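# Drop the towel into the pedal bin, lid closed

## Task

Get the towel inside the pedal bin, then make sure the bin's lid ends up closed over it and stays that way with the robot not touching it.

## Robot and tools

Robot: two UR-style arms, left_arm and right_arm, each ending in a 16-motor four-digit hand (index, middle, ring, thumb). right_arm has a right hand; left_arm has its mirror-image left hand. Base roots in the scene frame: left_arm at (+0.090, +0.566, 0) m, right_arm at (-0.069, -0.715, 0) m, both turned slightly about z. A camera stand sits behind the arms. Cameras: cam_high and cam_low, each 672x504.

Frames. Scene frame: origin at table-top height midway between the arms, +z up, +x out over the table, left_arm toward +y (image left/right does not follow this). Every reported hand pose, velocity and target of an arm is in that arm's own base frame. Offsets you send are along the axes of that arm's current Hand target. Hand point axes (right hand): +z along the straight fingers toward the tips, +y out of the palm face, +x across the palm away from the thumb; on the left hand +x points toward the thumb instead. A rigid mast near the wrist on the palm side can strike objects.

Row layout (used by execute_actions and move): 48 numbers, each in [-1, 1], always covering both arms. Order: left dx, dy, dz, rx, ry, rz; left hand's 16 motor numbers; left current_limit; left speed; then the same 24 for the right arm. The six pose numbers are an offset (not a pose) from the Hand target held when the action or move began, scaled so 1.0 = 0.6 m for dx/dy/dz and 180 degrees for the rotation vector rx/ry/rz. Repeating an offset moves further. Six zeros re-request the current Hand target. Orientation commands are clipped to within 32 degrees of the measured orientation per step.

Hand numbers, in this order: index_mcp, index_abd, index_pip, index_dip, middle_mcp, middle_abd, middle_pip, middle_dip, ring_mcp, ring_abd, ring_pip, ring_dip, thumb_cmc, thumb_axl, thumb_mcp, thumb_ipl. Each is an absolute goal angle scaled between the hinge's stops; toward -1 generally curls or swings the digit inward. Open-hand values: fingers mcp +0.75, abd 0, pip +0.58, dip +0.70; thumb_cmc +0.71, thumb_axl +0.68, thumb_mcp +0.23, thumb_ipl +0.17. Shortcut: put grasp numbers a, b, c, d in the first four slots and exact 0 in the other twelve (a curls index and middle tips, b bends all fingers at the knuckle, c brings the thumb across the palm, d curls the ring finger; all zero = open). To get true zero goals in long form, write 0.001 in one slot. Zeros are goals, not 'keep': to leave a hand unchanged, resend its hand_goal, hand_current_limit and hand_speed. current_limit maps -1..+1 to 0..550 mA (start +0.4); speed sets how fast goals move, fraction (speed+1)/2 of 8.5 rad/s (start -0.6). Both persist until changed.

Tools.
- execute_actions(actions, cameras): a list of actions; each action is up to 15 rows at 1/30 s each, every row an offset from the action's starting Hand target; a short action repeats its last row. Images only come if actions is empty or cameras names them (["all"] for every camera).
- move(target, speed, blend, stop_force, zero, blocking, cameras): straight-line path toward one row, or a list of up to 15 rows, all offsets counted from the same starting Hand targets. speed in m/s (0.002 to 3.2, default 0.25). blend in m rounds corners. stop_force in N (4 to 120) ends an arm's path when its wrist sensor feels that much resistance; leave it out when backing off a contact, and don't rely on it during rotations. blocking=false returns after 0.5 s while the move continues (not allowed with stop_force). Paths do not avoid obstacles; steer around an arm's own base.
- wait(seconds 0 to 10), stop(), zoom_image(camera, region [x0,y0,x1,y1] pixels, max 504x504, only on the latest images), zero_wrist_force(arm), read_manual(section), finished_scene().

Results: end_effector_position (m) and quat, velocities, Hand target (the base for your next offsets; the hand often rests a bit short of it, so send the missing distance), joint positions and torques, wrist force and torque in the hand's axes, and per-motor hand_goal, hand_measured, hand_current_ma and hand_state (moving, goal, blocked, overload). A move adds a 'move:' line: done, off_target, moving, held or fault, plus limits such as paced or held. Lines that did not change much may be omitted.

Cautions. The arms are stiff: aiming past a solid contact, or net force near 150 N, or joint torque at its limit (elbow 130, wrist joints 46.9 N m) brings a 10 s stop. Don't hit the bin, table or stand hard; hard hits on fixed things fail the scene, and contact between the two arms is dangerous. A hand motor drawing 495 mA or more for 5 s shuts off for 10 s, so avoid long squeezes at full limit. Motors overheat when holding loads or straining unreachable poses. Never let the towel or anything else fall or be left off the table. Release the towel only when it is still and over the bin, and let the lid close on its own, without the robot pressing it, before calling finished_scene.

Each tool is called in YAML: its name, and indented under it one key for each argument.

## Session

execute_actions:
  actions: []

Scene clock: 0.00 s.
left_arm: end_effector_position=(+0.5310, -0.6589, +0.3495) hand_goal=(+0.754, +0.000, +0.576, +0.696, +0.754, +0.000, +0.576, +0.696, +0.754, +0.000, +0.576, +0.696, +0.714, +0.678, +0.226, +0.168) hand_measured=(+0.754, +0.000, +0.576, +0.696, +0.754, +0.000, +0.576, +0.696, +0.754, +0.000, +0.576, +0.696, +0.714, +0.678, +0.226, +0.168) hand_current_ma=(+0, +0, +0, +0, +0, +0, +0, +0, +0, +0, +0, +0, +0, +0, +0, +0) hand_state=(goal, goal, goal, goal, goal, goal, goal, goal, goal, goal, goal, goal, goal, goal, goal, goal) hand_current_limit=0.40 hand_speed=-0.60 end_effector_quat_wxyz=(+0.292, +0.311, +0.712, -0.558) | right_arm: end_effector_position=(+0.9784, -0.6671, +0.3848) hand_goal=(+0.754, +0.000, +0.576, +0.696, +0.754, +0.000, +0.576, +0.696, +0.754, +0.000, +0.576, +0.696, +0.714, +0.678, +0.226, +0.168) hand_measured=(+0.754, +0.000, +0.576, +0.696, +0.754, +0.000, +0.576, +0.696, +0.754, +0.000, +0.576, +0.696, +0.714, +0.678, +0.226, +0.168) hand_current_ma=(+0, +0, +0, +0, +0, +0, +0, +0, +0, +0, +0, +0, +0, +0, +0, +0) hand_state=(goal, goal, goal, goal, goal, goal, goal, goal, goal, goal, goal, goal, goal, goal, goal, goal) hand_current_limit=0.40 hand_speed=-0.60 end_effector_quat_wxyz=(+0.040, +0.564, -0.530, +0.632)
Joint positions: left_arm=[-1.033 -1.401 1.754 -0.121 2.028 0.998] | right_arm=[-0.676 -0.827 0.844 0.183 1.71 -0.851]
Joint velocities: within noise
Joint torques (N m): no reading
Motor temperatures (°C): left_arm=[33 33 32 34 37 36] | right_arm=[33 30 34 37 36 42]
Wrist force (N): no reading
Wrist torque (N m): no reading
Wrist force, peak (N): no reading
Hand target: left_arm +0.5310, -0.6589, +0.3495; +0.292, +0.311, +0.712, -0.558 | right_arm +0.9784, -0.6671, +0.3848; +0.040, +0.564, -0.530, +0.632

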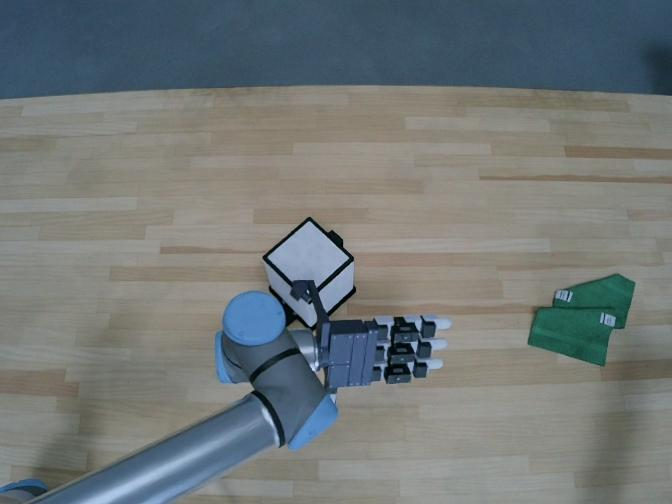

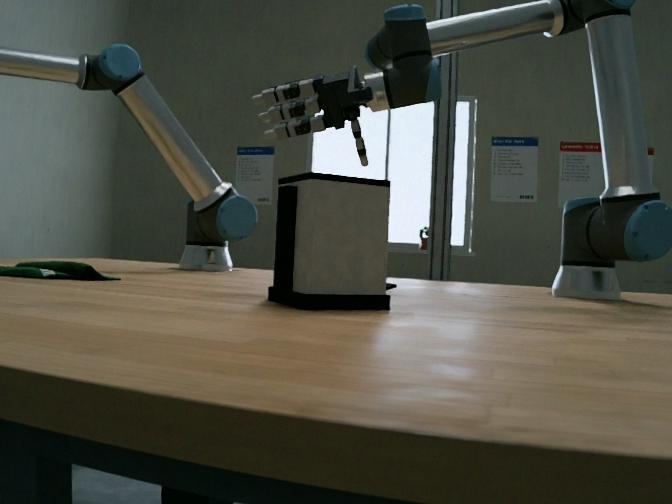

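zoom_image:
  camera: "cam_high"
  region: [220, 190, 400, 350]

zoom_image:
  camera: "cam_low"
  region: [230, 150, 430, 330]

zoom_image:
  camera: "cam_high"
  region: [500, 240, 660, 400]

zoom_image:
  camera: "cam_low"
  region: [0, 220, 160, 320]

Scaled by 2.800 from the camera's 672x504 image, which has a finer 960x720 frame.

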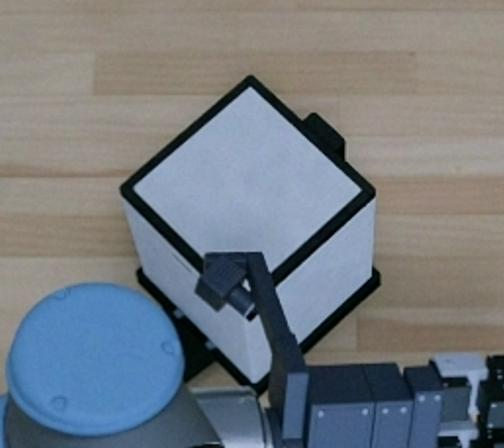

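Scaled by 2.520 from the camera's 672x504 image, which has a finer 960x720 frame.

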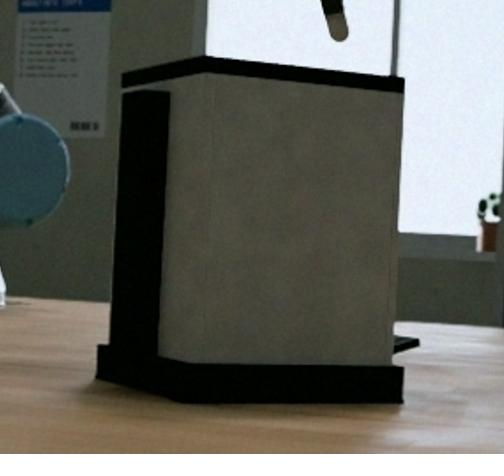

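Scaled by 3.150 from the camera's 672x504 image, which has a finer 960x720 frame.

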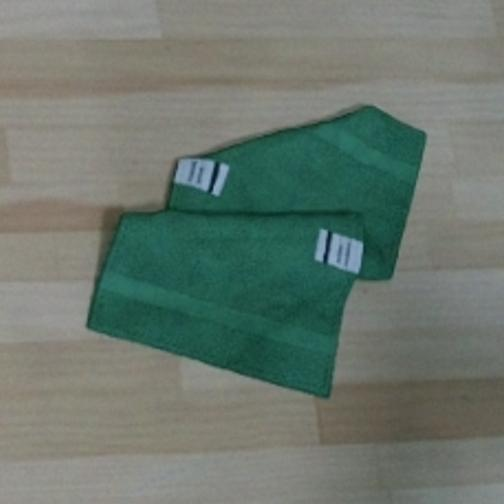

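Scaled by 3.150 from the camera's 672x504 image, which has a finer 960x720 frame.

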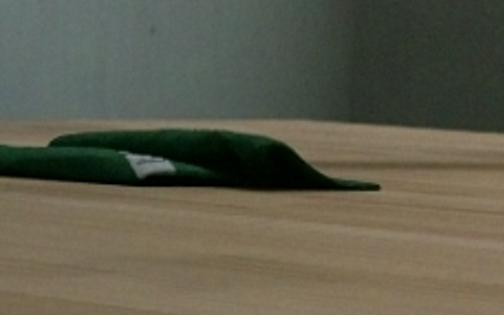

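move:
  target: [-0.013, 0.0689, -0.5633, -0.2606, -0.1127, -0.3761, 0.137, 0, 0.576, 0.696, 0.137, 0, 0.576, 0.696, 0.137, 0, 0.576, 0.696, -0.3, 0.678, 0.226, 0.168, 0.4, -0.6, -0.7637, -0.2915, -0.8593, 0.0431, -0.2018, 0.2149, -0.068, 0, 0.285, 0.551, -0.068, 0, 0.285, 0.551, 0.754, 0, 0.576, 0.696, -0.643, 0.677, 0.056, 0.168, 0.4, -0.6]
  speed: 0.3
  cameras: ["all"]

Scene clock: 339.97 s.
left_arm: end_effector_position=(+0.5447, -0.3224, +0.4000) hand_goal=(+0.138, +0.000, +0.576, +0.696, +0.138, +0.000, +0.576, +0.696, +0.138, +0.000, +0.576, +0.696, -0.300, +0.678, +0.226, +0.168) hand_measured=(+0.136, +0.000, +0.576, +0.696, +0.136, +0.000, +0.576, +0.696, +0.136, +0.000, +0.576, +0.696, -0.300, +0.678, +0.226, +0.168) hand_current_ma=(-1, +0, +0, +0, -1, +0, +0, +0, -1, +0, +0, +0, +0, +0, +0, +0) hand_state=(goal, goal, goal, goal, goal, goal, goal, goal, goal, goal, goal, goal, goal, goal, goal, goal) hand_current_limit=0.40 hand_speed=-0.60 end_effector_quat_wxyz=(+0.146, -0.352, +0.854, -0.354) | right_arm: end_effector_position=(+0.9119, +0.0284, +0.2502) hand_goal=(-0.068, +0.000, +0.286, +0.552, -0.068, +0.000, +0.286, +0.552, +0.754, +0.000, +0.576, +0.696, -0.642, +0.678, +0.056, +0.168) hand_measured=(-0.068, +0.000, +0.288, +0.556, -0.068, +0.000, +0.288, +0.554, +0.746, +0.000, +0.576, +0.696, -0.638, +0.678, +0.058, +0.168) hand_current_ma=(+0, +1, +7, +11, +0, +1, +7, +9, -32, +1, +0, +0, +14, -3, +8, -1) hand_state=(goal, goal, goal, goal, goal, goal, goal, goal, goal, goal, goal, goal, goal, goal, goal, goal) hand_current_limit=0.40 hand_speed=-0.60 end_effector_quat_wxyz=(+0.369, -0.526, +0.628, -0.440)
Joint positions: left_arm=[-0.773 -1.54 1.669 0.656 1.582 0.011] | right_arm=[-0.19 -1.228 1.644 -0.067 1.557 -0.005]
Joint torques (N m): left_arm=[7.03 -33.1 -55.98 3.73 1.96 -2.72] | right_arm=[18.56 -79.5 -30.96 -2.9 1.46 2.86]
Wrist force (N): left_arm=[-2.0 0.0 -0.4] | right_arm=[0.6 0.3 -1.3]
Wrist torque (N m): left_arm=[0.18 0.22 -0.14] | right_arm=[0.38 -0.10 -0.04]
Wrist force, peak (N): left_arm=[-3.0 0.1 -0.9] | right_arm=[-1.5 0.8 -1.6]
Hand target: left_arm +0.5447, -0.3224, +0.4000; +0.146, -0.352, +0.854, -0.354 | right_arm +0.9119, +0.0285, +0.2501; +0.369, -0.526, +0.628, -0.440
Off the commanded pose: left_arm 0.000 m, 0 deg | right_arm 0.000 m, 0 deg.
move: done

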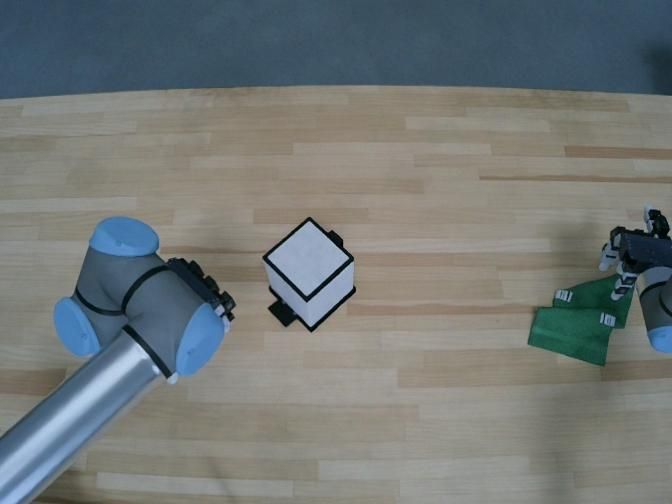

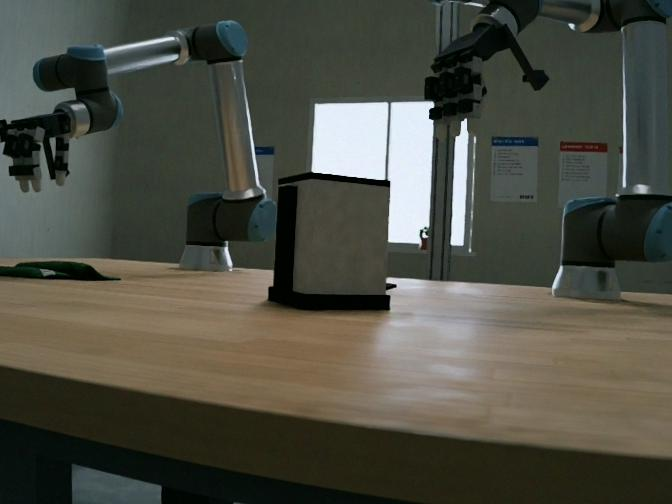

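zoom_image:
  camera: "cam_high"
  region: [250, 200, 370, 340]

zoom_image:
  camera: "cam_high"
  region: [512, 200, 672, 380]

Scaled by 3.600 from the camera's 672x504 image, which has a finer 960x720 frame.

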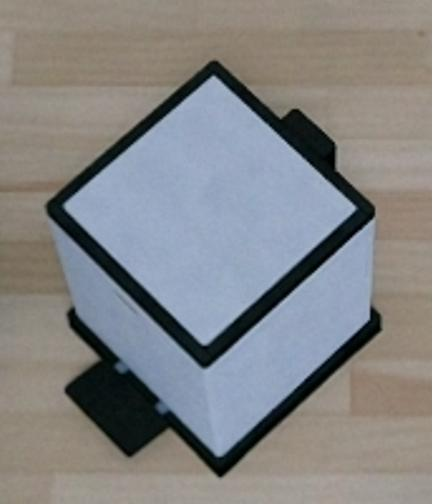

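Scaled by 2.800 from the camera's 672x504 image, which has a finer 960x720 frame.

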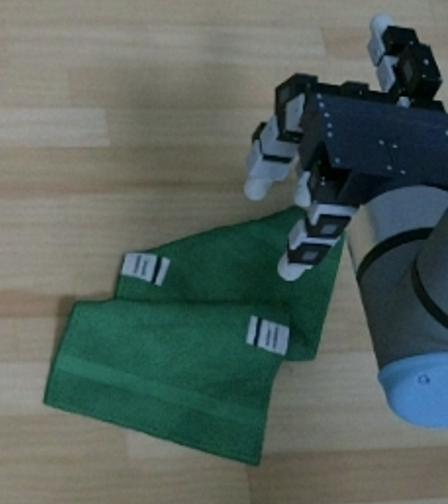

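move:
  target: [-0.0165, 0.1113, 0.478, 0, 0.00786, 0.00786, 0.137, 0, 0.576, 0.696, 0.137, 0, 0.576, 0.696, 0.137, 0, -0.85, -0.5, -0.3, 0.678, 0.226, 0.168, 0.4, -0.6, 0, 0.2584, 0.094, 0, 0, 0, -0.068, 0, 0.285, 0.551, -0.068, 0, 0.285, 0.551, 0.754, 0, 0.576, 0.696, -0.643, 0.677, 0.056, 0.168, 0.4, -0.6]
  speed: 0.15
  cameras: ["all"]

Scene clock: 383.80 s.
left_arm: end_effector_position=(+0.6614, -0.4258, +0.1501) hand_goal=(+0.138, +0.000, +0.576, +0.696, +0.138, +0.000, +0.576, +0.696, +0.138, +0.000, -0.850, -0.500, -0.300, +0.678, +0.226, +0.168) hand_measured=(+0.118, +0.000, +0.576, +0.696, +0.124, +0.000, +0.576, +0.696, +0.130, +0.000, -0.842, -0.498, -0.300, +0.678, +0.224, +0.168) hand_current_ma=(-30, +0, +0, +0, -17, +0, +0, +0, -7, +0, +7, +1, +0, +0, -1, +0) hand_state=(blocked, goal, goal, goal, goal, goal, goal, goal, goal, goal, goal, goal, goal, goal, goal, goal) hand_current_limit=0.40 hand_speed=-0.60 end_effector_quat_wxyz=(+0.140, -0.337, +0.860, -0.356) | right_arm: end_effector_position=(+0.9120, +0.0285, +0.0852) hand_goal=(-0.068, +0.000, +0.286, +0.552, -0.068, +0.000, +0.286, +0.552, +0.754, +0.000, +0.576, +0.696, -0.642, +0.678, +0.056, +0.168) hand_measured=(-0.068, +0.000, +0.288, +0.556, -0.068, +0.000, +0.288, +0.554, +0.746, +0.000, +0.576, +0.696, -0.638, +0.678, +0.058, +0.168) hand_current_ma=(+0, +1, +7, +11, +0, +1, +7, +9, -33, +1, +0, +0, +14, -3, +8, -1) hand_state=(goal, goal, goal, goal, goal, goal, goal, goal, goal, goal, goal, goal, goal, goal, goal, goal) hand_current_limit=0.40 hand_speed=-0.60 end_effector_quat_wxyz=(+0.369, -0.526, +0.628, -0.440)
Joint positions: left_arm=[-0.756 -1.161 1.661 0.287 1.619 0.048] | right_arm=[-0.19 -1.086 1.769 -0.335 1.557 -0.005]
Joint torques (N m): left_arm=[5.28 -59.73 -53.43 -2.52 1.85 2.13] | right_arm=[13.81 -62.84 -25.24 -2.71 1.74 3]
Wrist force (N): left_arm=[-1.4 1.8 -6.8] | right_arm=[0.9 0.3 -1.1]
Wrist torque (N m): left_arm=[0.40 0.12 -0.33] | right_arm=[0.38 -0.14 -0.04]
Wrist force, peak (N): left_arm=[-1.4 1.8 -6.8] | right_arm=[0.8 -0.3 -1.6]
Hand target: left_arm +0.6614, -0.4258, +0.1500; +0.140, -0.337, +0.860, -0.356 | right_arm +0.9120, +0.0285, +0.0851; +0.369, -0.526, +0.628, -0.440
Off the commanded pose: left_arm 0.000 m, 0 deg | right_arm 0.000 m, 0 deg.
move: done

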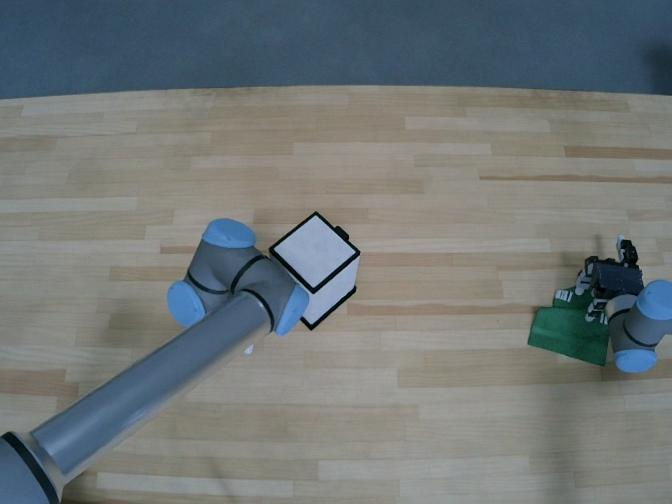

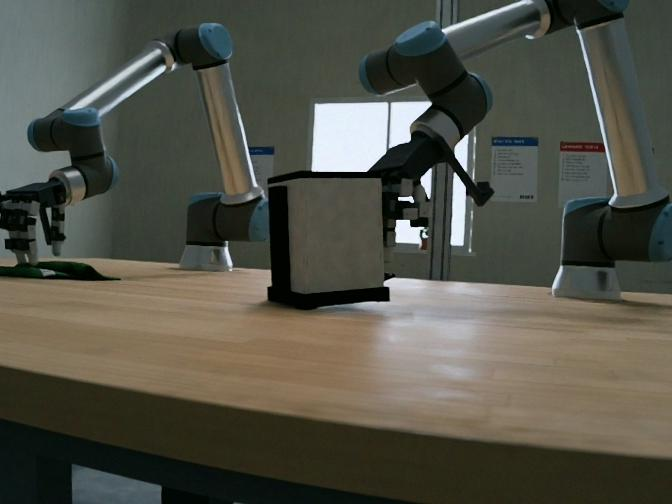

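zoom_image:
  camera: "cam_low"
  region: [230, 120, 510, 330]

zoom_image:
  camera: "cam_high"
  region: [180, 190, 380, 360]

Scaled by 1.800 from the camera's 672x504 image, which has a finer 960x720 frame.

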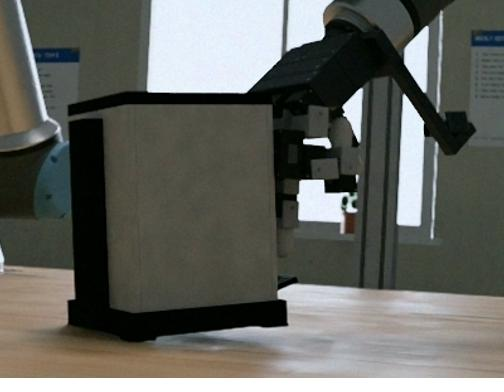

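Scaled by 2.520 from the camera's 672x504 image, which has a finer 960x720 frame.

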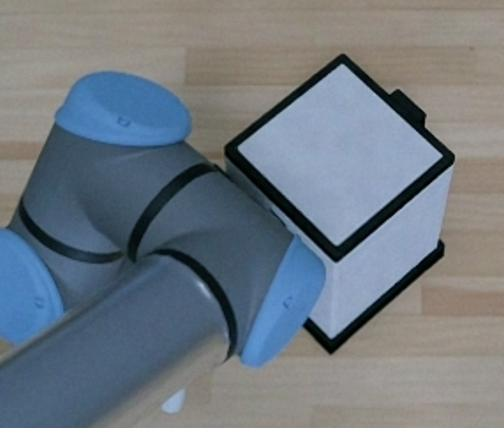

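move:
  target: [0, 0.059, -0.059, 0, 0, 0, 0.137, 0, 0.576, 0.696, 0.137, 0, 0.576, 0.696, 0.137, 0, -0.85, -0.5, -0.3, 0.678, 0.226, 0.168, 0.4, -0.6, 0, 0, 0, 0, 0, 0, -0.068, 0, 0.285, 0.551, -0.068, 0, 0.285, 0.551, 0.754, 0, 0.576, 0.696, -0.643, 0.677, 0.056, 0.168, 0.4, -0.6]
  speed: 0.03
  cameras: ["all"]

Scene clock: 398.93 s.
left_arm: end_effector_position=(+0.6274, -0.3891, +0.1500) hand_goal=(+0.138, +0.000, +0.576, +0.696, +0.138, +0.000, +0.576, +0.696, +0.138, +0.000, -0.850, -0.500, -0.300, +0.678, +0.226, +0.168) hand_measured=(+0.132, +0.000, +0.576, +0.696, +0.132, +0.000, +0.576, +0.696, +0.136, +0.000, -0.842, -0.498, -0.300, +0.678, +0.224, +0.168) hand_current_ma=(-4, +0, +0, +0, -4, +0, +0, +0, -1, +0, +7, +1, +0, +0, -1, +0) hand_state=(goal, goal, goal, goal, goal, goal, goal, goal, goal, goal, goal, goal, goal, goal, goal, goal) hand_current_limit=0.40 hand_speed=-0.60 end_effector_quat_wxyz=(+0.140, -0.337, +0.860, -0.356) | right_arm: end_effector_position=(+0.9120, +0.0285, +0.0851) hand_goal=(-0.068, +0.000, +0.286, +0.552, -0.068, +0.000, +0.286, +0.552, +0.754, +0.000, +0.576, +0.696, -0.642, +0.678, +0.056, +0.168) hand_measured=(-0.068, +0.000, +0.288, +0.556, -0.068, +0.000, +0.288, +0.554, +0.746, +0.000, +0.576, +0.696, -0.638, +0.678, +0.058, +0.168) hand_current_ma=(+0, +1, +7, +11, +0, +1, +7, +9, -33, +1, +0, +0, +14, -3, +8, -1) hand_state=(goal, goal, goal, goal, goal, goal, goal, goal, goal, goal, goal, goal, goal, goal, goal, goal) hand_current_limit=0.40 hand_speed=-0.60 end_effector_quat_wxyz=(+0.369, -0.526, +0.628, -0.440)
Joint positions: left_arm=[-0.75 -1.232 1.762 0.256 1.623 0.052] | right_arm=[-0.19 -1.086 1.769 -0.335 1.557 -0.005]
Joint torques (N m): left_arm=[7.41 -80.84 -30.43 -0.72 1.89 2.09] | right_arm=[15.85 -62.55 -25.65 -2.59 1.56 2.79]
Wrist force (N): left_arm=[-1.7 0.2 -0.6] | right_arm=[0.3 0.3 -1.1]
Wrist torque (N m): left_arm=[0.25 0.18 -0.34] | right_arm=[0.38 -0.05 -0.09]
Wrist force, peak (N): left_arm=[-1.9 1.8 -7.3] | right_arm=[1.0 0.5 -1.6]
Hand target: left_arm +0.6274, -0.3891, +0.1500; +0.140, -0.337, +0.860, -0.356 | right_arm +0.9120, +0.0285, +0.0851; +0.369, -0.526, +0.628, -0.440
Off the commanded pose: left_arm 0.000 m, 0 deg | right_arm 0.000 m, 0 deg.
move: done

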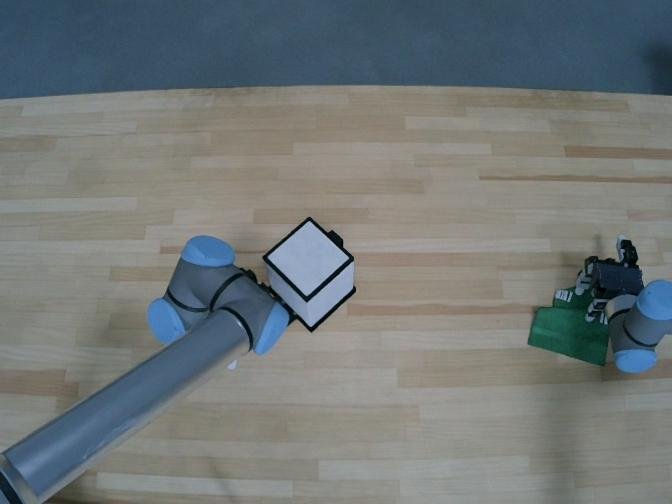

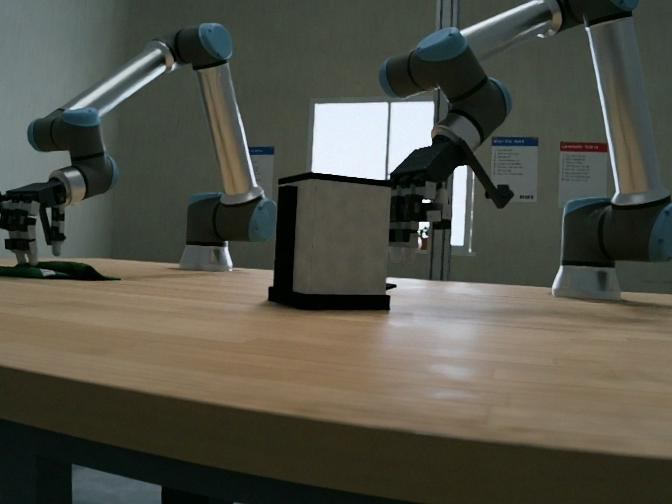

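move:
  target: [0, 0.0188, 0.0402, 0, 0, 0, 0.205, 0, 0.796, 0.768, 0.205, 0, 0.796, 0.768, 0.137, 0, -0.85, -0.5, -0.3, 0.678, 0.226, 0.168, 0.4, -0.6, 0, 0, 0, 0, 0, 0, -0.068, 0, 0.285, 0.551, -0.068, 0, 0.285, 0.551, 0.754, 0, 0.576, 0.696, -0.643, 0.677, 0.056, 0.168, 0.4, -0.6]
  speed: 0.05

move:
  target: [0, 0, 0, 0, 0, 0, 0.205, 0, 0.796, 0.768, 0.205, 0, 0.796, 0.768, 0.137, 0, -0.85, -0.5, -0.3, 0.678, 0.226, 0.168, 0.4, -0.6, 0, 0.0783, 0.0285, 0, 0, 0, -0.068, 0, 0.285, 0.551, -0.068, 0, 0.285, 0.551, 0.754, 0, 0.576, 0.696, -0.643, 0.677, 0.056, 0.168, 0.4, -0.6]
  speed: 0.015
  stop_force: 4
  cameras: ["all"]

Scene clock: 435.87 s.
left_arm: end_effector_position=(+0.6335, -0.3957, +0.1251) hand_goal=(+0.206, +0.000, +0.796, +0.768, +0.206, +0.000, +0.796, +0.768, +0.138, +0.000, -0.850, -0.500, -0.300, +0.678, +0.226, +0.168) hand_measured=(+0.198, +0.000, +0.790, +0.766, +0.200, +0.000, +0.790, +0.764, +0.136, +0.000, -0.842, -0.498, -0.300, +0.678, +0.224, +0.168) hand_current_ma=(-6, +0, -3, -2, -6, +0, -4, -2, -1, +0, +7, +1, +0, +0, -1, +0) hand_state=(goal, goal, goal, goal, goal, goal, goal, goal, goal, goal, goal, goal, goal, goal, goal, goal) hand_current_limit=0.40 hand_speed=-0.60 end_effector_quat_wxyz=(+0.140, -0.337, +0.860, -0.356) | right_arm: end_effector_position=(+0.9120, +0.0285, +0.0851) hand_goal=(-0.068, +0.000, +0.286, +0.552, -0.068, +0.000, +0.286, +0.552, +0.754, +0.000, +0.576, +0.696, -0.642, +0.678, +0.056, +0.168) hand_measured=(-0.068, +0.000, +0.288, +0.556, -0.068, +0.000, +0.288, +0.554, +0.746, +0.000, +0.576, +0.696, -0.638, +0.678, +0.058, +0.168) hand_current_ma=(+0, +1, +7, +11, +0, +1, +7, +9, -33, +1, +0, +0, +14, -3, +8, -1) hand_state=(goal, goal, goal, goal, goal, goal, goal, goal, goal, goal, goal, goal, goal, goal, goal, goal) hand_current_limit=0.40 hand_speed=-0.60 end_effector_quat_wxyz=(+0.369, -0.526, +0.628, -0.440)
Joint positions: left_arm=[-0.751 -1.197 1.765 0.219 1.622 0.051] | right_arm=[-0.19 -1.086 1.769 -0.335 1.557 -0.005]
Joint torques (N m): left_arm=[-12.55 -61.44 -32 -0.87 -1.65 -3.06] | right_arm=[13.93 -63.05 -25.54 -2.8 1.39 2.8]
Wrist force (N): left_arm=[-1.8 0.0 0.0] | right_arm=[0.4 0.2 -1.1]
Wrist torque (N m): left_arm=[0.14 0.22 -0.26] | right_arm=[0.37 -0.07 -0.08]
Wrist force, peak (N): left_arm=[-2.3 0.2 -0.6] | right_arm=[0.7 0.3 -1.8]
Hand target: left_arm +0.6335, -0.3957, +0.1250; +0.140, -0.337, +0.860, -0.356 | right_arm +0.9120, +0.0285, +0.0851; +0.369, -0.526, +0.628, -0.440
Off the commanded pose: left_arm 0.000 m, 0 deg | right_arm 0.000 m, 0 deg.
move: done

Scene clock: 438.33 s.
left_arm: end_effector_position=(+0.6335, -0.3957, +0.1250) hand_goal=(+0.206, +0.000, +0.796, +0.768, +0.206, +0.000, +0.796, +0.768, +0.138, +0.000, -0.850, -0.500, -0.300, +0.678, +0.226, +0.168) hand_measured=(+0.198, +0.000, +0.790, +0.766, +0.200, +0.000, +0.790, +0.764, +0.136, +0.000, -0.842, -0.498, -0.300, +0.678, +0.224, +0.168) hand_current_ma=(-6, +0, -3, -2, -6, +0, -4, -2, -1, +0, +7, +1, +0, +0, -1, +0) hand_state=(goal, goal, goal, goal, goal, goal, goal, goal, goal, goal, goal, goal, goal, goal, goal, goal) hand_current_limit=0.40 hand_speed=-0.60 end_effector_quat_wxyz=(+0.140, -0.337, +0.860, -0.356) | right_arm: end_effector_position=(+0.9120, +0.0285, +0.0670) hand_goal=(-0.068, +0.000, +0.286, +0.552, -0.068, +0.000, +0.286, +0.552, +0.754, +0.000, +0.576, +0.696, -0.642, +0.678, +0.056, +0.168) hand_measured=(-0.066, +0.000, +0.284, +0.550, -0.068, +0.000, +0.284, +0.552, +0.746, +0.000, +0.576, +0.696, -0.638, +0.678, +0.058, +0.168) hand_current_ma=(+5, +1, -6, -5, +3, +1, -5, -3, -33, +1, +0, +0, +13, -3, +8, -1) hand_state=(goal, goal, goal, goal, goal, goal, goal, goal, goal, goal, goal, goal, goal, goal, goal, goal) hand_current_limit=0.40 hand_speed=-0.60 end_effector_quat_wxyz=(+0.369, -0.526, +0.628, -0.440)
Joint positions: left_arm=[-0.751 -1.197 1.764 0.219 1.622 0.051] | right_arm=[-0.19 -1.066 1.778 -0.363 1.557 -0.005]
Joint torques (N m): left_arm=[-15.57 -60.04 -50.04 -0.89 -2.03 -2.78] | right_arm=[13.32 -102.13 -36.76 1.65 1.66 2.28]
Wrist force (N): left_arm=[-1.9 -0.2 -0.5] | right_arm=[0.6 -4.2 -2.6]
Wrist torque (N m): left_arm=[0.16 0.21 -0.25] | right_arm=[0.47 -0.09 -0.05]
Wrist force, peak (N): left_arm=[-2.2 0.1 -0.1] | right_arm=[0.4 -6.9 -2.9]
Hand target: left_arm +0.6335, -0.3957, +0.1250; +0.140, -0.337, +0.860, -0.356 | right_arm +0.9120, +0.0285, +0.0670; +0.369, -0.526, +0.628, -0.440 (not the last commanded pose)
Off the commanded pose: left_arm 0.000 m, 0 deg | right_arm 0.032 m, 0 deg.
move: contact (right_arm)

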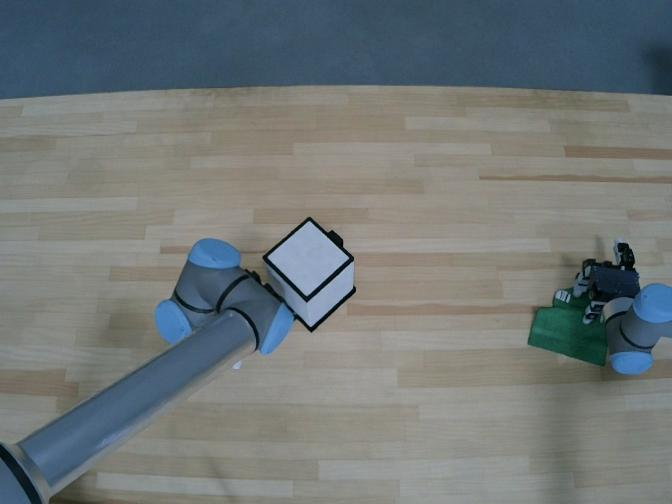

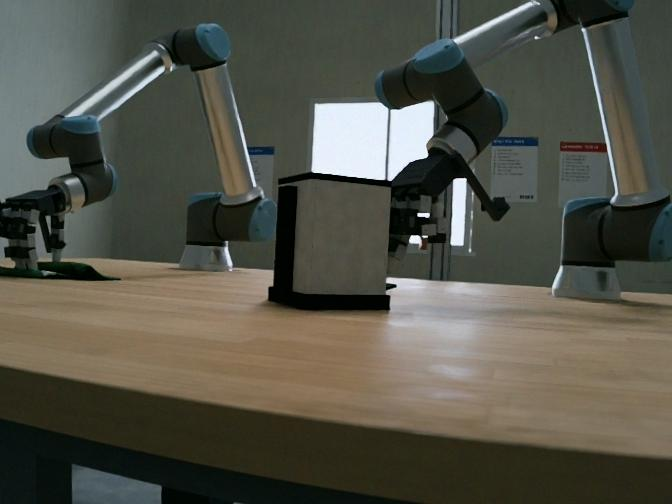

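zoom_image:
  camera: "cam_high"
  region: [520, 230, 670, 380]

zoom_image:
  camera: "cam_low"
  region: [0, 170, 140, 300]

zoom_image:
  camera: "cam_low"
  region: [340, 130, 530, 310]

Scaled by 3.360 from the camera's 672x504 image, which has a finer 960x720 frame.

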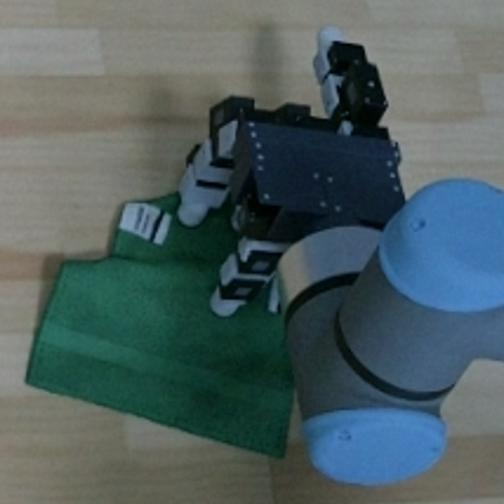

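Scaled by 3.600 from the camera's 672x504 image, which has a finer 960x720 frame.

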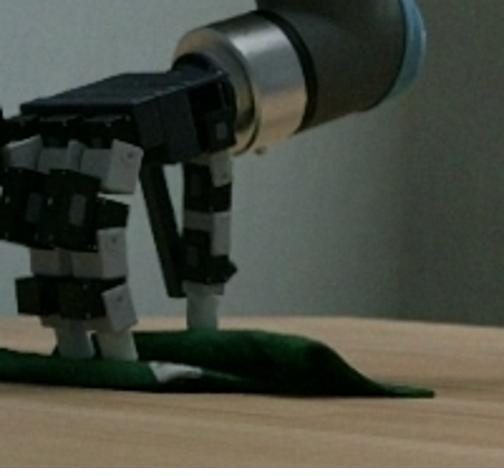

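Scaled by 2.653 from the camera's 672x504 image, which has a finer 960x720 frame.

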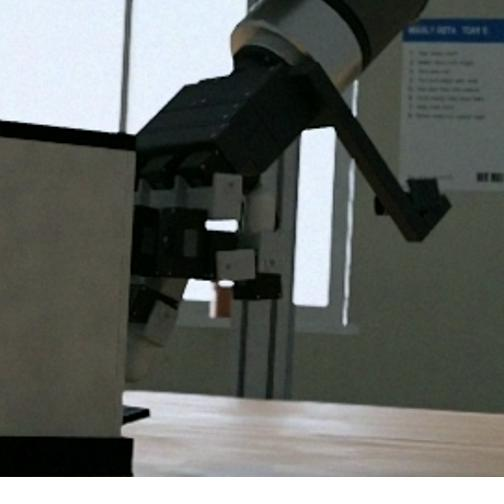

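move:
  target: [0, 0, 0, 0, 0, 0, 0.205, 0, 0.796, 0.768, 0.205, 0, 0.796, 0.768, 0.137, 0, -0.85, -0.5, -0.3, 0.678, 0.226, 0.168, 0.4, -0.6, 0, 0.0219, 0.008, 0, 0, 0, -0.616, 0, 0.212, 0.478, -0.616, 0, 0.212, 0.478, 0.754, 0, 0.576, 0.696, -0.643, 0.677, -0.169, 0.06, 0.4, -0.85]
  speed: 0.015
  cameras: ["all"]

zoom_image:
  camera: "cam_high"
  region: [520, 230, 670, 380]

zoom_image:
  camera: "cam_low"
  region: [0, 170, 140, 300]

Scene clock: 454.47 s.
left_arm: end_effector_position=(+0.6335, -0.3957, +0.1250) hand_goal=(+0.206, +0.000, +0.796, +0.768, +0.206, +0.000, +0.796, +0.768, +0.138, +0.000, -0.850, -0.500, -0.300, +0.678, +0.226, +0.168) hand_measured=(+0.198, +0.000, +0.790, +0.766, +0.200, +0.000, +0.790, +0.764, +0.136, +0.000, -0.842, -0.498, -0.300, +0.678, +0.224, +0.168) hand_current_ma=(-6, +0, -3, -2, -6, +0, -4, -2, -1, +0, +7, +1, +0, +0, -1, +0) hand_state=(goal, goal, goal, goal, goal, goal, goal, goal, goal, goal, goal, goal, goal, goal, goal, goal) hand_current_limit=0.40 hand_speed=-0.60 end_effector_quat_wxyz=(+0.140, -0.337, +0.860, -0.356) | right_arm: end_effector_position=(+0.9120, +0.0285, +0.0531) hand_goal=(-0.616, +0.000, +0.212, +0.478, -0.616, +0.000, +0.212, +0.478, +0.754, +0.000, +0.576, +0.696, -0.642, +0.678, -0.168, +0.060) hand_measured=(-0.322, +0.004, +0.226, +0.482, -0.494, -0.004, +0.224, +0.482, +0.746, +0.000, +0.576, +0.696, -0.650, +0.674, -0.134, +0.072) hand_current_ma=(+385, +15, +61, +16, +385, -11, +49, +11, -33, +1, +0, +0, -29, -16, +196, +63) hand_state=(blocked, goal, goal, goal, blocked, goal, goal, goal, goal, goal, goal, goal, goal, goal, blocked, goal) hand_current_limit=0.40 hand_speed=-0.85 end_effector_quat_wxyz=(+0.369, -0.526, +0.628, -0.440)
Joint positions: left_arm=[-0.751 -1.197 1.764 0.219 1.622 0.051] | right_arm=[-0.19 -1.051 1.785 -0.385 1.557 -0.005]
Joint torques (N m): left_arm=[-13.71 -58.83 -49 -1.46 -1.76 -2.43] | right_arm=[10.82 -64.28 -25.22 -2.64 1.09 0.32]
Wrist force (N): left_arm=[-1.9 -0.2 0.4] | right_arm=[0.2 0.2 -0.8]
Wrist torque (N m): left_arm=[0.07 0.23 -0.25] | right_arm=[0.36 -0.07 -0.09]
Wrist force, peak (N): left_arm=[-2.1 0.0 -0.9] | right_arm=[0.1 -4.7 -2.6]
Hand target: left_arm +0.6335, -0.3957, +0.1250; +0.140, -0.337, +0.860, -0.356 | right_arm +0.9120, +0.0285, +0.0531; +0.369, -0.526, +0.628, -0.440
Off the commanded pose: left_arm 0.000 m, 0 deg | right_arm 0.000 m, 0 deg.
move: done

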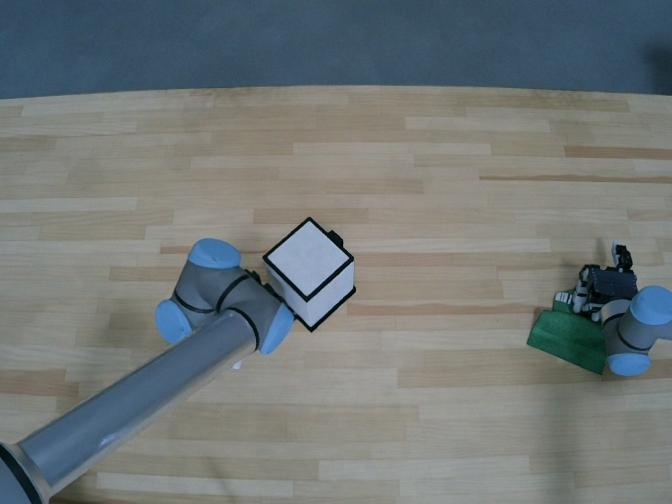

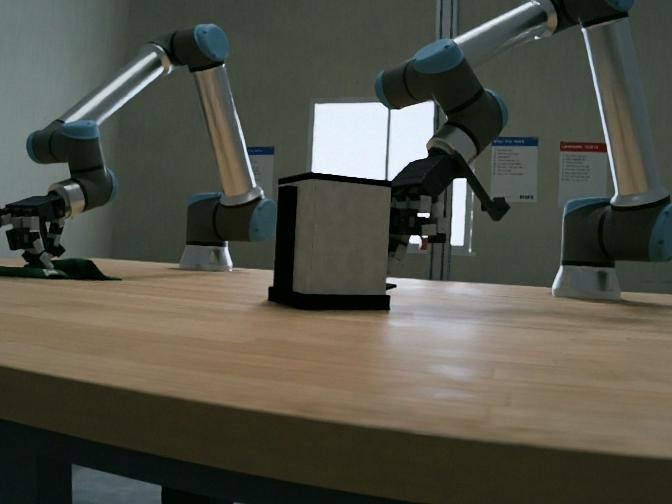

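Scaled by 3.360 from the camera's 672x504 image, which has a finer 960x720 frame.

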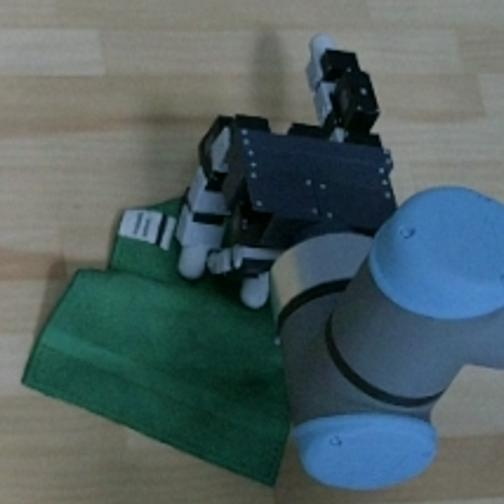

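Scaled by 3.600 from the camera's 672x504 image, which has a finer 960x720 frame.

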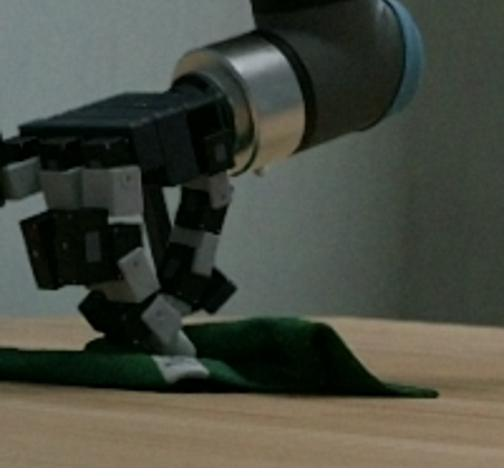

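move:
  target: [0, 0, 0, 0, 0, 0, 0.205, 0, 0.796, 0.768, 0.205, 0, 0.796, 0.768, 0.137, 0, -0.85, -0.5, -0.3, 0.678, 0.226, 0.168, 0.4, -0.6, 0, -0.1253, -0.0456, 0, 0, 0, -0.616, 0, 0.212, 0.478, -0.616, 0, 0.212, 0.478, 0.754, 0, 0.576, 0.696, -0.643, 0.677, -0.169, 0.06, 0.6, -0.85]
  speed: 0.06
  cameras: ["all"]

zoom_image:
  camera: "cam_high"
  region: [520, 230, 670, 380]

zoom_image:
  camera: "cam_low"
  region: [0, 150, 160, 300]

Scene clock: 463.00 s.
left_arm: end_effector_position=(+0.6335, -0.3957, +0.1250) hand_goal=(+0.206, +0.000, +0.796, +0.768, +0.206, +0.000, +0.796, +0.768, +0.138, +0.000, -0.850, -0.500, -0.300, +0.678, +0.226, +0.168) hand_measured=(+0.198, +0.000, +0.790, +0.766, +0.200, +0.000, +0.790, +0.764, +0.136, +0.000, -0.842, -0.498, -0.300, +0.678, +0.224, +0.168) hand_current_ma=(-6, +0, -3, -2, -6, +0, -4, -2, -1, +0, +7, +1, +0, +0, -1, +0) hand_state=(goal, goal, goal, goal, goal, goal, goal, goal, goal, goal, goal, goal, goal, goal, goal, goal) hand_current_limit=0.40 hand_speed=-0.60 end_effector_quat_wxyz=(+0.140, -0.337, +0.860, -0.356) | right_arm: end_effector_position=(+0.9120, +0.0286, +0.1330) hand_goal=(-0.616, +0.000, +0.212, +0.478, -0.616, +0.000, +0.212, +0.478, +0.754, +0.000, +0.576, +0.696, -0.642, +0.678, -0.168, +0.060) hand_measured=(-0.328, +0.004, +0.228, +0.482, -0.498, -0.006, +0.228, +0.482, +0.746, +0.000, +0.576, +0.696, -0.650, +0.674, -0.132, +0.072) hand_current_ma=(+440, +16, +62, +16, +440, -19, +64, +11, -34, +1, +0, +0, -31, -21, +208, +67) hand_state=(blocked, goal, goal, goal, blocked, goal, goal, goal, goal, goal, goal, goal, goal, goal, blocked, goal) hand_current_limit=0.60 hand_speed=-0.85 end_effector_quat_wxyz=(+0.369, -0.526, +0.628, -0.440)
Joint positions: left_arm=[-0.751 -1.197 1.764 0.219 1.622 0.051] | right_arm=[-0.19 -1.134 1.741 -0.259 1.557 -0.005]
Joint torques (N m): left_arm=[-12.43 -56.22 -48.54 -0.66 -1.33 -2.65] | right_arm=[-2.16 -101.36 -42.17 1.44 -0.83 -0.39]
Wrist force (N): left_arm=[-2.2 -0.1 -0.3] | right_arm=[0.5 0.2 -1.1]
Wrist torque (N m): left_arm=[0.15 0.25 -0.28] | right_arm=[0.37 -0.08 -0.10]
Wrist force, peak (N): left_arm=[-2.2 -0.2 -0.4] | right_arm=[0.7 0.2 -1.7]
Hand target: left_arm +0.6335, -0.3957, +0.1250; +0.140, -0.337, +0.860, -0.356 | right_arm +0.9120, +0.0285, +0.1331; +0.369, -0.526, +0.628, -0.440
Off the commanded pose: left_arm 0.000 m, 0 deg | right_arm 0.000 m, 0 deg.
move: done

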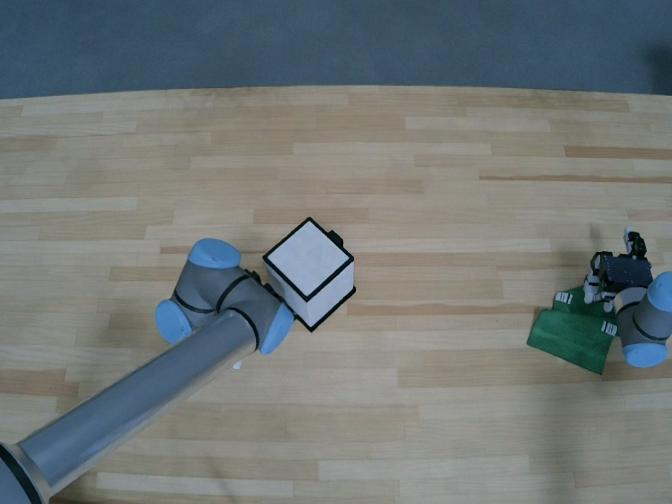

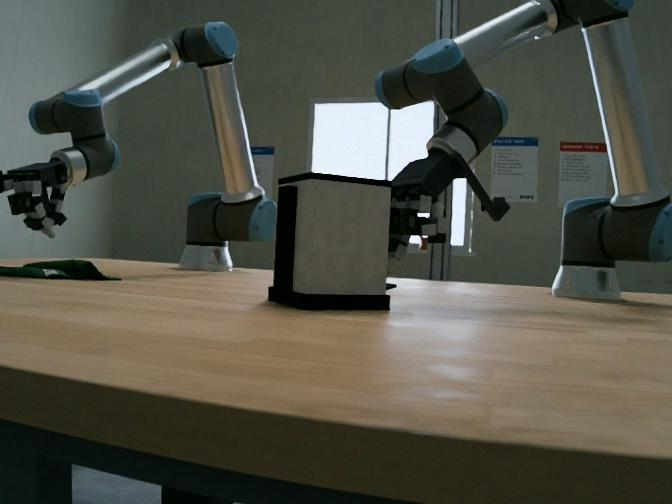

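Scaled by 3.360 from the camera's 672x504 image, which has a finer 960x720 frame.

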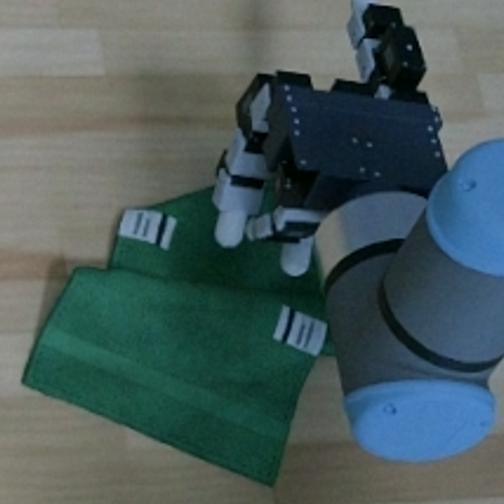

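Scaled by 3.150 from the camera's 672x504 image, which has a finer 960x720 frame.

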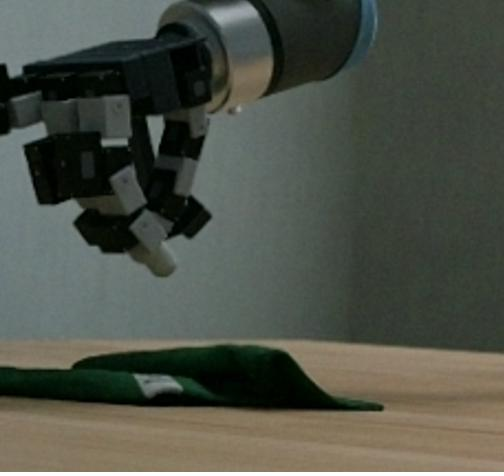

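zoom_image:
  camera: "cam_high"
  region: [520, 280, 620, 380]

zoom_image:
  camera: "cam_low"
  region: [0, 240, 130, 300]

Scaled by 5.040 from the camera's 672x504 image, which has a finer 960x720 frame.

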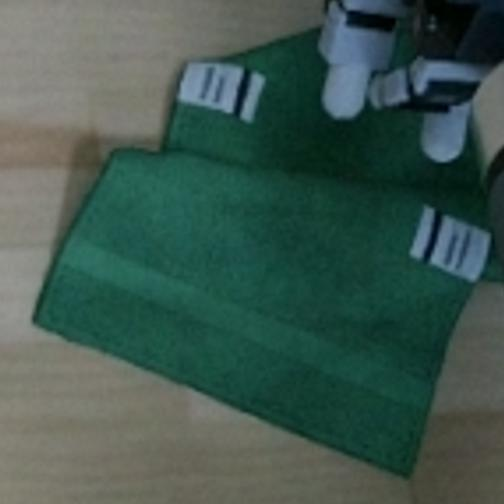

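Scaled by 3.877 from the camera's 672x504 image, which has a finer 960x720 frame.

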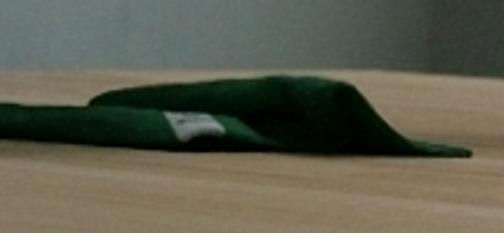

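move:
  target: [0, 0, 0, 0, 0, 0, 0.205, 0, 0.796, 0.768, 0.205, 0, 0.796, 0.768, 0.137, 0, -0.85, -0.5, -0.3, 0.678, 0.226, 0.168, 0.4, -0.6, -0.0135, 0.0902, -0.0143, 0, 0, 0, -0.068, 0, 0.285, 0.551, -0.068, 0, 0.285, 0.551, 0.754, 0, 0.576, 0.696, -0.643, 0.677, 0.056, 0.168, 0.4, -0.6]
  speed: 0.06

move:
  target: [0, 0, 0, 0, 0, 0, 0.205, 0, 0.796, 0.768, 0.205, 0, 0.796, 0.768, 0.137, 0, -0.85, -0.5, -0.3, 0.678, 0.226, 0.168, 0.4, -0.6, 0, 0.0438, 0.016, 0, 0, 0, -0.068, 0, 0.285, 0.551, -0.068, 0, 0.285, 0.551, 0.754, 0, 0.576, 0.696, -0.643, 0.677, 0.056, 0.168, 0.4, -0.6]
  speed: 0.015
  stop_force: 6
  cameras: ["all"]

zoom_image:
  camera: "cam_high"
  region: [520, 240, 650, 370]

zoom_image:
  camera: "cam_low"
  region: [0, 170, 140, 300]

Scene clock: 514.60 s.
left_arm: end_effector_position=(+0.6335, -0.3957, +0.1250) hand_goal=(+0.206, +0.000, +0.796, +0.768, +0.206, +0.000, +0.796, +0.768, +0.138, +0.000, -0.850, -0.500, -0.300, +0.678, +0.226, +0.168) hand_measured=(+0.198, +0.000, +0.790, +0.766, +0.200, +0.000, +0.790, +0.764, +0.136, +0.000, -0.842, -0.498, -0.300, +0.678, +0.224, +0.168) hand_current_ma=(-6, +0, -3, -2, -6, +0, -4, -2, -1, +0, +7, +1, +0, +0, -1, +0) hand_state=(goal, goal, goal, goal, goal, goal, goal, goal, goal, goal, goal, goal, goal, goal, goal, goal) hand_current_limit=0.40 hand_speed=-0.60 end_effector_quat_wxyz=(+0.140, -0.337, +0.860, -0.356) | right_arm: end_effector_position=(+0.8873, +0.0411, +0.0852) hand_goal=(-0.068, +0.000, +0.286, +0.552, -0.068, +0.000, +0.286, +0.552, +0.754, +0.000, +0.576, +0.696, -0.642, +0.678, +0.056, +0.168) hand_measured=(-0.074, +0.002, +0.284, +0.550, -0.074, -0.004, +0.284, +0.550, +0.746, +0.000, +0.576, +0.696, -0.644, +0.676, +0.054, +0.166) hand_current_ma=(-27, +9, -7, -11, -27, -11, -5, -8, -34, +1, +0, +0, -9, -11, -14, -11) hand_state=(goal, goal, goal, goal, goal, goal, goal, goal, goal, goal, goal, goal, goal, goal, goal, goal) hand_current_limit=0.40 hand_speed=-0.60 end_effector_quat_wxyz=(+0.369, -0.526, +0.628, -0.440)
Joint positions: left_arm=[-0.751 -1.197 1.764 0.219 1.622 0.051] | right_arm=[-0.178 -1.117 1.821 -0.355 1.568 -0.001]
Joint torques (N m): left_arm=[-13.62 -56.17 -50.04 -0.58 -1.82 -2.71] | right_arm=[13.8 -58.86 -23.84 -3.05 1.62 3.24]
Wrist force (N): left_arm=[-1.7 -0.3 -0.4] | right_arm=[0.9 0.1 -1.0]
Wrist torque (N m): left_arm=[0.14 0.19 -0.24] | right_arm=[0.33 -0.12 -0.06]
Wrist force, peak (N): left_arm=[-2.1 0.0 0.0] | right_arm=[0.4 0.2 -1.9]
Hand target: left_arm +0.6335, -0.3957, +0.1250; +0.140, -0.337, +0.860, -0.356 | right_arm +0.8873, +0.0411, +0.0851; +0.369, -0.526, +0.628, -0.440
Off the commanded pose: left_arm 0.000 m, 0 deg | right_arm 0.000 m, 0 deg.
move: done

Scene clock: 517.17 s.
left_arm: end_effector_position=(+0.6335, -0.3957, +0.1250) hand_goal=(+0.206, +0.000, +0.796, +0.768, +0.206, +0.000, +0.796, +0.768, +0.138, +0.000, -0.850, -0.500, -0.300, +0.678, +0.226, +0.168) hand_measured=(+0.198, +0.000, +0.790, +0.766, +0.200, +0.000, +0.790, +0.764, +0.136, +0.000, -0.842, -0.498, -0.300, +0.678, +0.224, +0.168) hand_current_ma=(-6, +0, -3, -2, -6, +0, -4, -2, -1, +0, +7, +1, +0, +0, -1, +0) hand_state=(goal, goal, goal, goal, goal, goal, goal, goal, goal, goal, goal, goal, goal, goal, goal, goal) hand_current_limit=0.40 hand_speed=-0.60 end_effector_quat_wxyz=(+0.140, -0.337, +0.860, -0.356) | right_arm: end_effector_position=(+0.8873, +0.0411, +0.0658) hand_goal=(-0.068, +0.000, +0.286, +0.552, -0.068, +0.000, +0.286, +0.552, +0.754, +0.000, +0.576, +0.696, -0.642, +0.678, +0.056, +0.168) hand_measured=(-0.074, +0.002, +0.280, +0.548, -0.070, -0.002, +0.276, +0.546, +0.746, +0.000, +0.576, +0.696, -0.644, +0.676, +0.054, +0.166) hand_current_ma=(-27, +9, -24, -13, -7, -9, -38, -27, -34, +1, +0, +0, -9, -11, -14, -11) hand_state=(goal, goal, goal, goal, goal, goal, goal, goal, goal, goal, goal, goal, goal, goal, goal, goal) hand_current_limit=0.40 hand_speed=-0.60 end_effector_quat_wxyz=(+0.369, -0.526, +0.628, -0.440)
Joint positions: left_arm=[-0.751 -1.197 1.764 0.219 1.622 0.051] | right_arm=[-0.178 -1.096 1.831 -0.386 1.568 -0.001]
Joint torques (N m): left_arm=[-14.44 -58.5 -48.88 -0.78 -1.78 -2.74] | right_arm=[11.21 -94.88 -35.41 1.79 1.68 2.6]
Wrist force (N): left_arm=[-1.6 -0.1 -0.3] | right_arm=[0.0 -5.5 -2.5]
Wrist torque (N m): left_arm=[0.16 0.18 -0.23] | right_arm=[0.40 -0.03 -0.14]
Wrist force, peak (N): left_arm=[-2.1 -0.5 -0.6] | right_arm=[0.4 -8.9 -3.7]
Hand target: left_arm +0.6335, -0.3957, +0.1250; +0.140, -0.337, +0.860, -0.356 | right_arm +0.8873, +0.0411, +0.0658; +0.369, -0.526, +0.628, -0.440 (not the last commanded pose)
Off the commanded pose: left_arm 0.000 m, 0 deg | right_arm 0.009 m, 0 deg.
move: contact (right_arm)

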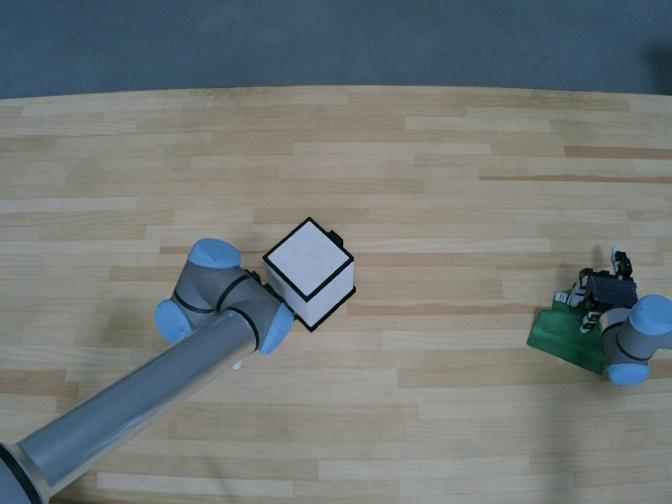

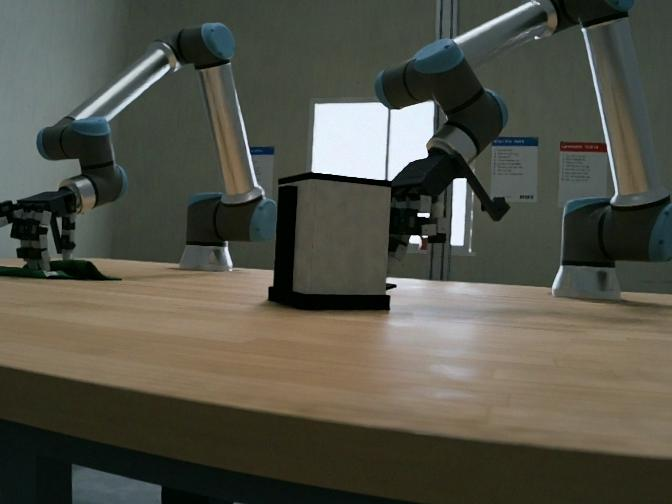

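Scaled by 3.877 from the camera's 672x504 image, which has a finer 960x720 frame.

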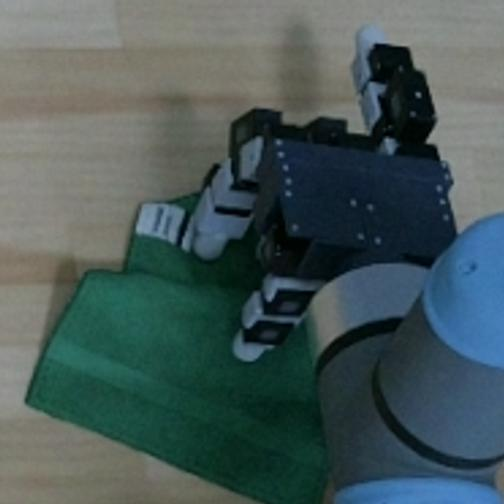

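Scaled by 3.600 from the camera's 672x504 image, which has a finer 960x720 frame.

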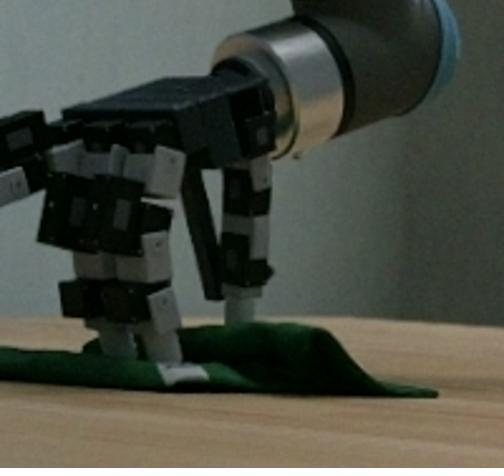

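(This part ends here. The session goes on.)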